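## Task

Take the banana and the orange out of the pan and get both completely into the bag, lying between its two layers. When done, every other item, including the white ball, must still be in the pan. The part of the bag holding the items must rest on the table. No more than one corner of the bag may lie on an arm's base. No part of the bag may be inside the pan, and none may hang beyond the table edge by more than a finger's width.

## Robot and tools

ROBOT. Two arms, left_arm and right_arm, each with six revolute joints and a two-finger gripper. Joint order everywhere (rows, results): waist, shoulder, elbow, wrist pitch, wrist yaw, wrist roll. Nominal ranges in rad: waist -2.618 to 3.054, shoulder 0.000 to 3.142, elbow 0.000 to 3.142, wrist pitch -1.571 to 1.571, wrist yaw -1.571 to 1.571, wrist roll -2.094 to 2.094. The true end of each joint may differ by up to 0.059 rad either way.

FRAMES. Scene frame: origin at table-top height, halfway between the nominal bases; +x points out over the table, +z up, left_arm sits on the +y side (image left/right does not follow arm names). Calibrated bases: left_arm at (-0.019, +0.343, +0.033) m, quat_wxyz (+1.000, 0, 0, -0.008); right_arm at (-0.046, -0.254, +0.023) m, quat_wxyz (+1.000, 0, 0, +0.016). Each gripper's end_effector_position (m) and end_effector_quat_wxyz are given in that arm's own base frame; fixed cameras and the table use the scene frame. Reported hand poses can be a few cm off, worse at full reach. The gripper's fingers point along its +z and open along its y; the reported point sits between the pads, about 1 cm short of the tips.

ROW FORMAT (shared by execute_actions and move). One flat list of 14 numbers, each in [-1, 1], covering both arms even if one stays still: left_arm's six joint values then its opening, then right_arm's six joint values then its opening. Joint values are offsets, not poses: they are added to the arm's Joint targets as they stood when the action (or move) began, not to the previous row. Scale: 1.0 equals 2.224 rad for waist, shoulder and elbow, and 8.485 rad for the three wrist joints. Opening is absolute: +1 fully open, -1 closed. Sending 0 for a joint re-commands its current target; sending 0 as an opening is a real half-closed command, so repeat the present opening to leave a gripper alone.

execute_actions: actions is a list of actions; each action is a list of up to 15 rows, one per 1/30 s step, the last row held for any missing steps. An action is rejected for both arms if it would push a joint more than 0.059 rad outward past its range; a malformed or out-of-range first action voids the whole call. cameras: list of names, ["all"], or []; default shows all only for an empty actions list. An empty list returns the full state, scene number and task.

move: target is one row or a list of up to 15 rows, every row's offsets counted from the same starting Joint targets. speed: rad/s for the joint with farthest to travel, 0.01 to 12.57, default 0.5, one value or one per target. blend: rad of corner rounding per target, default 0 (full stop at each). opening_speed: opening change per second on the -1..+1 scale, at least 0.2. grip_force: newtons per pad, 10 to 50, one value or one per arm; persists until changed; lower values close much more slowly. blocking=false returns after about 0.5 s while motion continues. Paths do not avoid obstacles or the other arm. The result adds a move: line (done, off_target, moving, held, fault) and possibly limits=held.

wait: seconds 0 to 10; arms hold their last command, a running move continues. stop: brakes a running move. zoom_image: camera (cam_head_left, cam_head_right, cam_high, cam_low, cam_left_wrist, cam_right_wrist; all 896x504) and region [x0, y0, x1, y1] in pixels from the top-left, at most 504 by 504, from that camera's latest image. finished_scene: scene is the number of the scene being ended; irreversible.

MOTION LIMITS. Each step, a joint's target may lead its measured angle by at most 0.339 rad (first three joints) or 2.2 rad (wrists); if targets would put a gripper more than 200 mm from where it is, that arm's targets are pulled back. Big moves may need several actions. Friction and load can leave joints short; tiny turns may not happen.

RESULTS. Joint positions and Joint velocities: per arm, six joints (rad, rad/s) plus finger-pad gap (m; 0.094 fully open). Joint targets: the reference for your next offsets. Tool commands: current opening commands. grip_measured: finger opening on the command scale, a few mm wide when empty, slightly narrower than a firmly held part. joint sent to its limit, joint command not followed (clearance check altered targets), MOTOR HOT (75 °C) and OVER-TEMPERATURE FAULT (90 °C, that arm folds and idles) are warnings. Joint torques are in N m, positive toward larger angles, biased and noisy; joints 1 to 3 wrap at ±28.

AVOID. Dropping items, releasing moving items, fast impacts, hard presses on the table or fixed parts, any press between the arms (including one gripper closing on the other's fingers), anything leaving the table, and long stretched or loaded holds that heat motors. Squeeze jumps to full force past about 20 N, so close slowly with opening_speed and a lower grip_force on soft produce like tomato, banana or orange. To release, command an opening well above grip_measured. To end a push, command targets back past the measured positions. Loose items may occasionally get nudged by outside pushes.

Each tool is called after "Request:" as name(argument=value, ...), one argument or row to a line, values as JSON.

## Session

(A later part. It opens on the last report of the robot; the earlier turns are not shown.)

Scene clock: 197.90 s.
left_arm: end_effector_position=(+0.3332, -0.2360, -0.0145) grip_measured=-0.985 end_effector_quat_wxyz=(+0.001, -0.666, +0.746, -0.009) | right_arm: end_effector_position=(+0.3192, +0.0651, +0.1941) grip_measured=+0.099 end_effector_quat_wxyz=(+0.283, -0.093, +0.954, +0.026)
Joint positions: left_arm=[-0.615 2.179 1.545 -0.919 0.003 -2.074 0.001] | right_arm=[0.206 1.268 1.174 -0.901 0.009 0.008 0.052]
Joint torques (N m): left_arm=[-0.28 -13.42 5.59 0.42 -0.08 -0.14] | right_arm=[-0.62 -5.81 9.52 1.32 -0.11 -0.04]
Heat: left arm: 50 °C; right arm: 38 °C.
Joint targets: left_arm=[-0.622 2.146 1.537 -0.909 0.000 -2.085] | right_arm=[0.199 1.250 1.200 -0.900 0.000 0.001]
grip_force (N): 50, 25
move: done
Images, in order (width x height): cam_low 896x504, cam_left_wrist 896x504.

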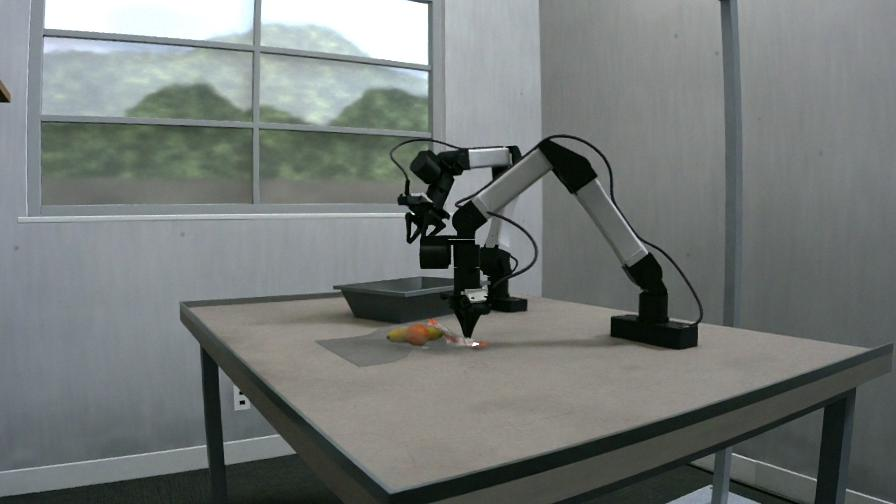

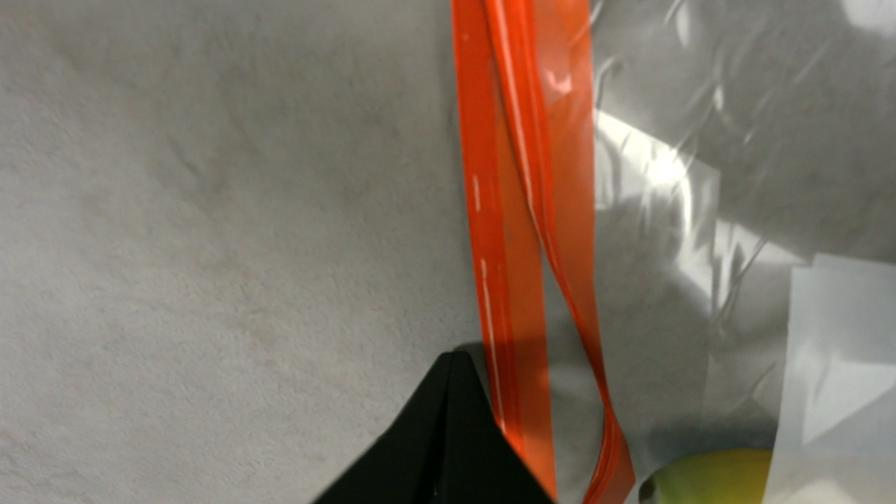

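Request:
move(
  target=[
    [0,-0.0342,0.0495,-0.0184,0,0,-0.5,0,0,0,0,0,0,0.1],
    [0.0229,0.0423,0.1079,-0.0206,0,0,-0.5,0,0,0,0,0,0,0.1],
    [0.0229,0.0603,0.0643,-0.0045,0,0,-0.5,0,0,0,0,0,0,0.1],
  ],
  speed=[0.35,0.35,0.2],
  blend=[0.03,0.02,0],
  cameras=["cam_left_wrist"],
)

Scene clock: 215.77 s.
left_arm: end_effector_position=(+0.3665, -0.2371, -0.0131) grip_measured=-0.502 end_effector_quat_wxyz=(-0.004, +0.682, -0.731, +0.020) | right_arm: end_effector_position=(+0.3192, +0.0651, +0.1941) grip_measured=+0.099 end_effector_quat_wxyz=(+0.283, -0.093, +0.954, +0.026)
Joint positions: left_arm=[-0.573 2.261 1.689 -0.958 0.003 -2.074 0.023] | right_arm=[0.206 1.268 1.174 -0.901 0.009 0.008 0.052]
Joint torques (N m): left_arm=[0.44 -10.21 5.72 0.5 -0.08 -0.14] | right_arm=[-0.64 -5.81 9.51 1.32 -0.11 -0.04]
Heat: left arm: 55 °C; right arm: 37 °C.
Joint targets: left_arm=[-0.571 2.280 1.680 -0.947 0.000 -2.085] | right_arm=[0.199 1.250 1.200 -0.900 0.000 0.001]
grip_force (N): 50, 25
move: done
Images, in order (width x height): cam_left_wrist 896x504.

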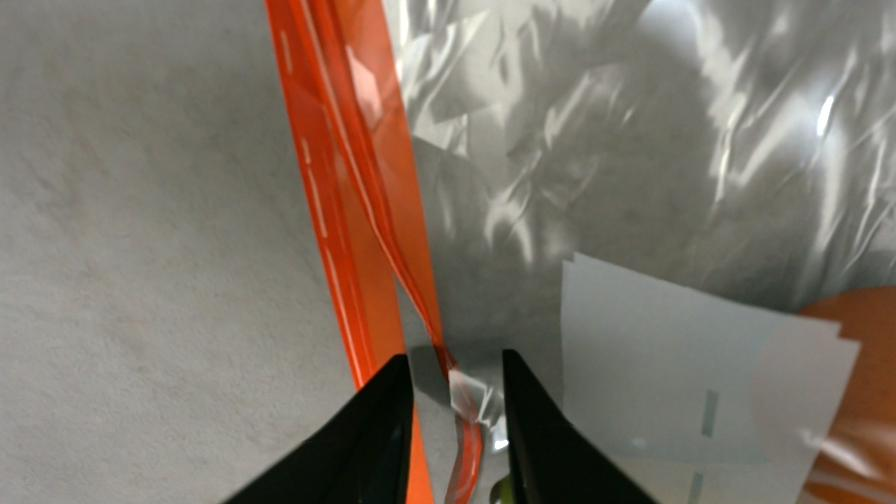

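Request:
move(
  target=[
    [0,0,0,0,0,0,-1,0,0,0,0,0,0,0.1],
    [-0.0187,-0.0567,-0.0682,0.0071,0,0,-1,0,0,0,0,0,0,0.1],
  ],
  speed=[0.2,0.2],
  blend=0,
  opening_speed=0.8,
  cameras=["cam_left_wrist","cam_low"],
)

Request:
zoom_image(
  camera="cam_low",
  region=[370, 290, 520, 370],
)

Scene clock: 217.90 s.
left_arm: end_effector_position=(+0.3402, -0.2359, -0.0164) grip_measured=-0.985 end_effector_quat_wxyz=(+0.004, -0.670, +0.742, -0.020) | right_arm: end_effector_position=(+0.3192, +0.0651, +0.1941) grip_measured=+0.099 end_effector_quat_wxyz=(+0.283, -0.093, +0.954, +0.026)
Joint positions: left_arm=[-0.606 2.182 1.542 -0.89 0.002 -2.075 0.001] | right_arm=[0.206 1.268 1.174 -0.901 0.009 0.008 0.052]
Joint torques (N m): left_arm=[-0.27 -13.09 5.05 0.41 -0.08 -0.12] | right_arm=[-0.62 -5.79 9.54 1.32 -0.11 -0.04]
Heat: left arm: 54 °C; right arm: 37 °C.
Joint targets: left_arm=[-0.612 2.154 1.528 -0.887 0.000 -2.085] | right_arm=[0.199 1.250 1.200 -0.900 0.000 0.001]
grip_force (N): 50, 25
move: done
Images, in order (width x height): cam_low 896x504, cam_left_wrist 896x504.

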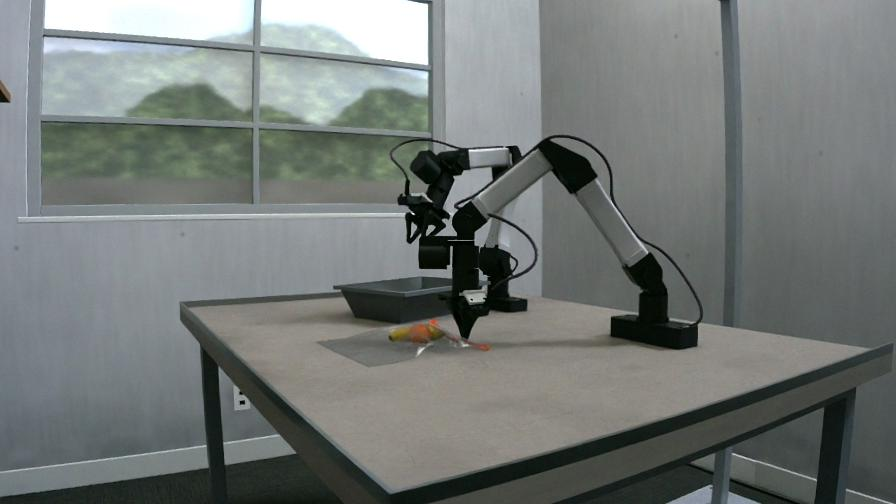

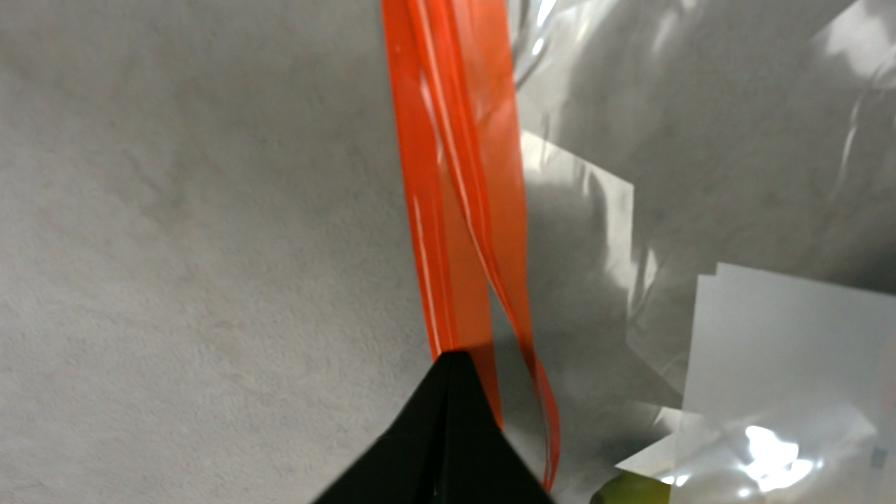

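Scaled by 3.360 from the camera's 896x504 image, which has a finer 1280x720 frame.

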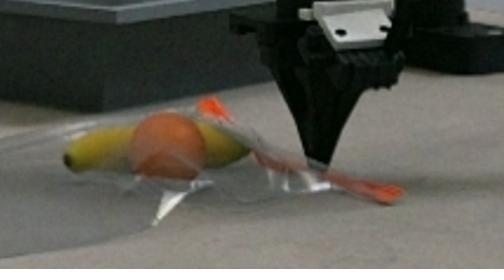

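Request:
move(
  target=[
    [0,-0.03,0.0495,-0.0184,0,0,-1,0,0,0,0,0,0,0.1],
    [0.095,-0.36,-0.0436,-0.0469,0,0.2457,-1,0,0,0,0,0,0,0.1],
  ],
  speed=[0.35,1.2],
  blend=[0.05,0],
  cameras=["all"],
)

Request:
zoom_image(
  camera="cam_left_wrist",
  region=[480, 0, 760, 150],
)

Request:
zoom_image(
  camera="cam_high",
  region=[410, 130, 590, 260],
)

Request:
zoom_image(
  camera="cam_low",
  region=[300, 290, 520, 390],
)

Request:
zoom_image(
  camera="cam_right_wrist",
  region=[0, 0, 340, 230],
)

Scene clock: 221.57 s.
left_arm: end_effector_position=(+0.2723, -0.1178, +0.2202) grip_measured=-0.985 end_effector_quat_wxyz=(+0.183, +0.193, +0.963, -0.040) | right_arm: end_effector_position=(+0.3192, +0.0651, +0.1941) grip_measured=+0.099 end_effector_quat_wxyz=(+0.283, -0.093, +0.954, +0.026)
Joint positions: left_arm=[-0.407 1.364 1.442 -1.271 0.002 -0.012 0.001] | right_arm=[0.206 1.268 1.174 -0.901 0.009 0.008 0.052]
Joint torques (N m): left_arm=[0.7 -5.38 6.35 1.1 0 0.07] | right_arm=[-0.64 -5.79 9.55 1.33 -0.1 -0.04]
Heat: left arm: 53 °C; right arm: 37 °C.
Joint targets: left_arm=[-0.401 1.354 1.431 -1.284 0.000 0.000] | right_arm=[0.199 1.250 1.200 -0.900 0.000 0.001]
grip_force (N): 50, 25
move: done

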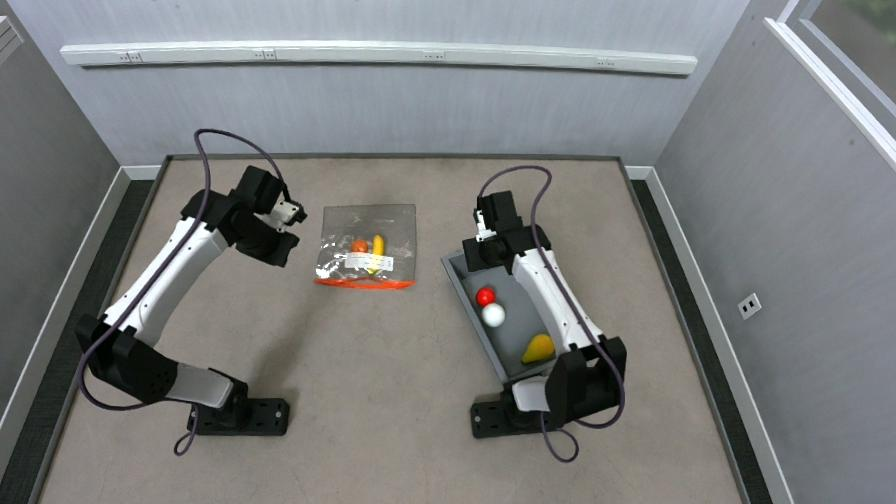

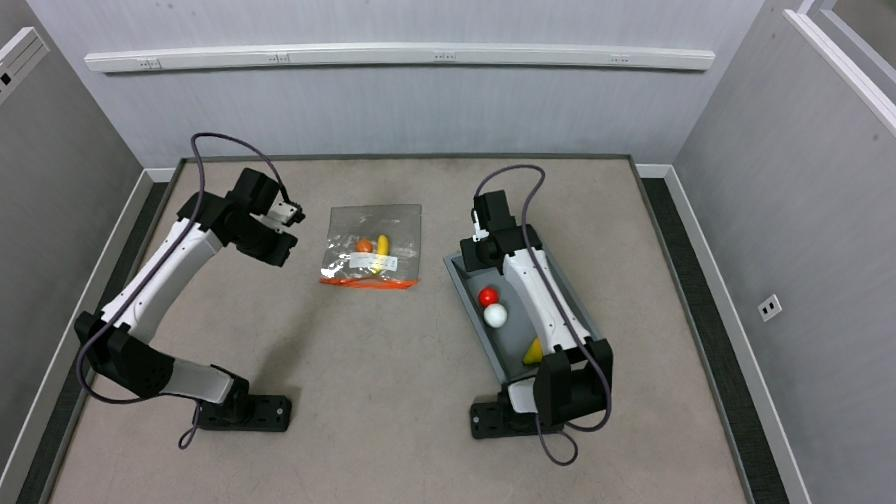

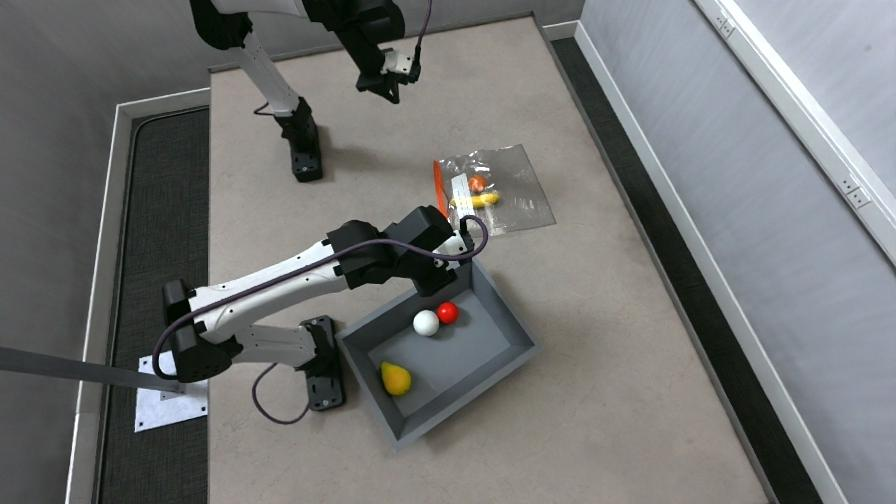

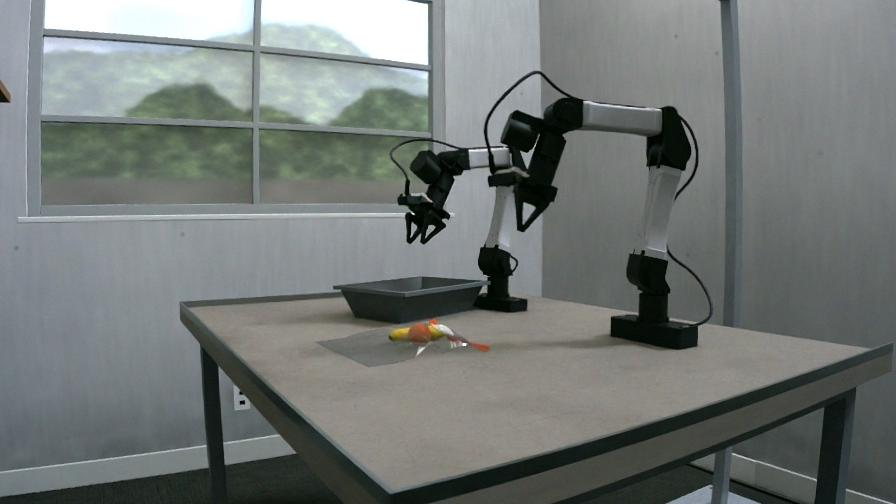

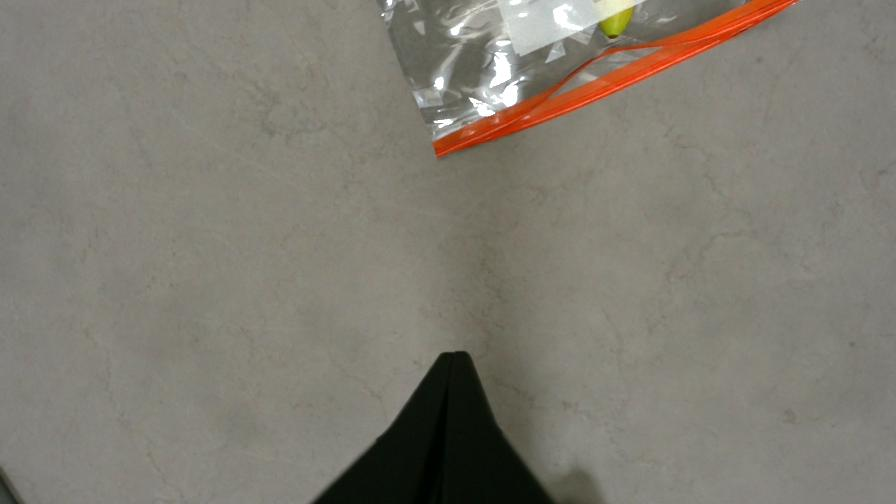

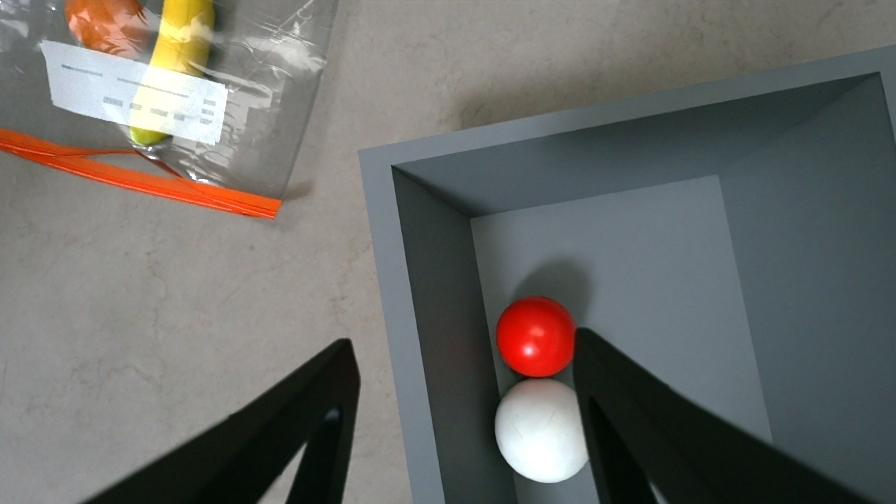

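Scaled by 1.800 from the camera's 896x504 image, which has a finer 1280x720 frame.

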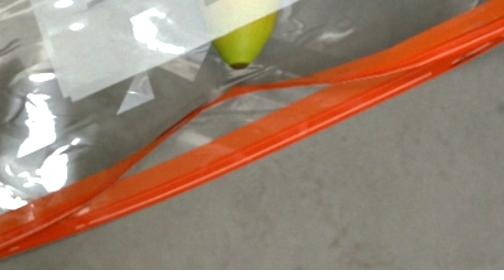

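Scaled by 2.800 from the camera's 896x504 image, which has a finer 1280x720 frame.

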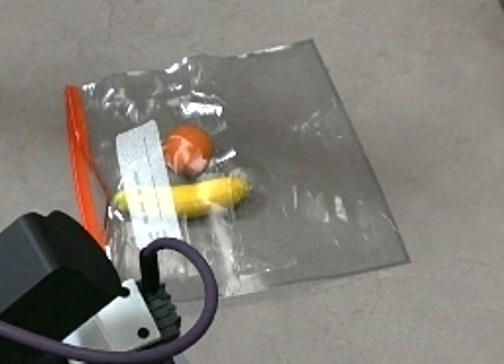

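Scaled by 2.291 from the camera's 896x504 image, which has a finer 1280x720 frame.

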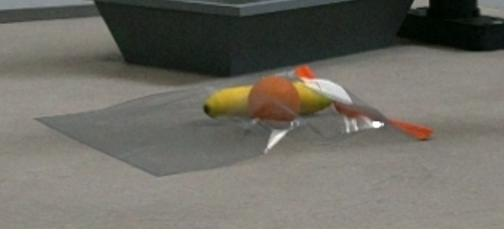

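Scaled by 1.482 from the camera's 896x504 image, which has a finer 1280x720 frame.

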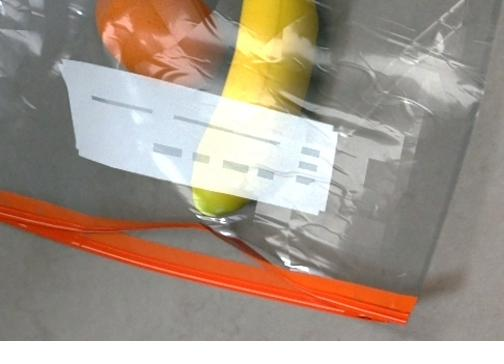

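Request:
finished_scene(
  scene=2,
)

The scene is finished: the task was done.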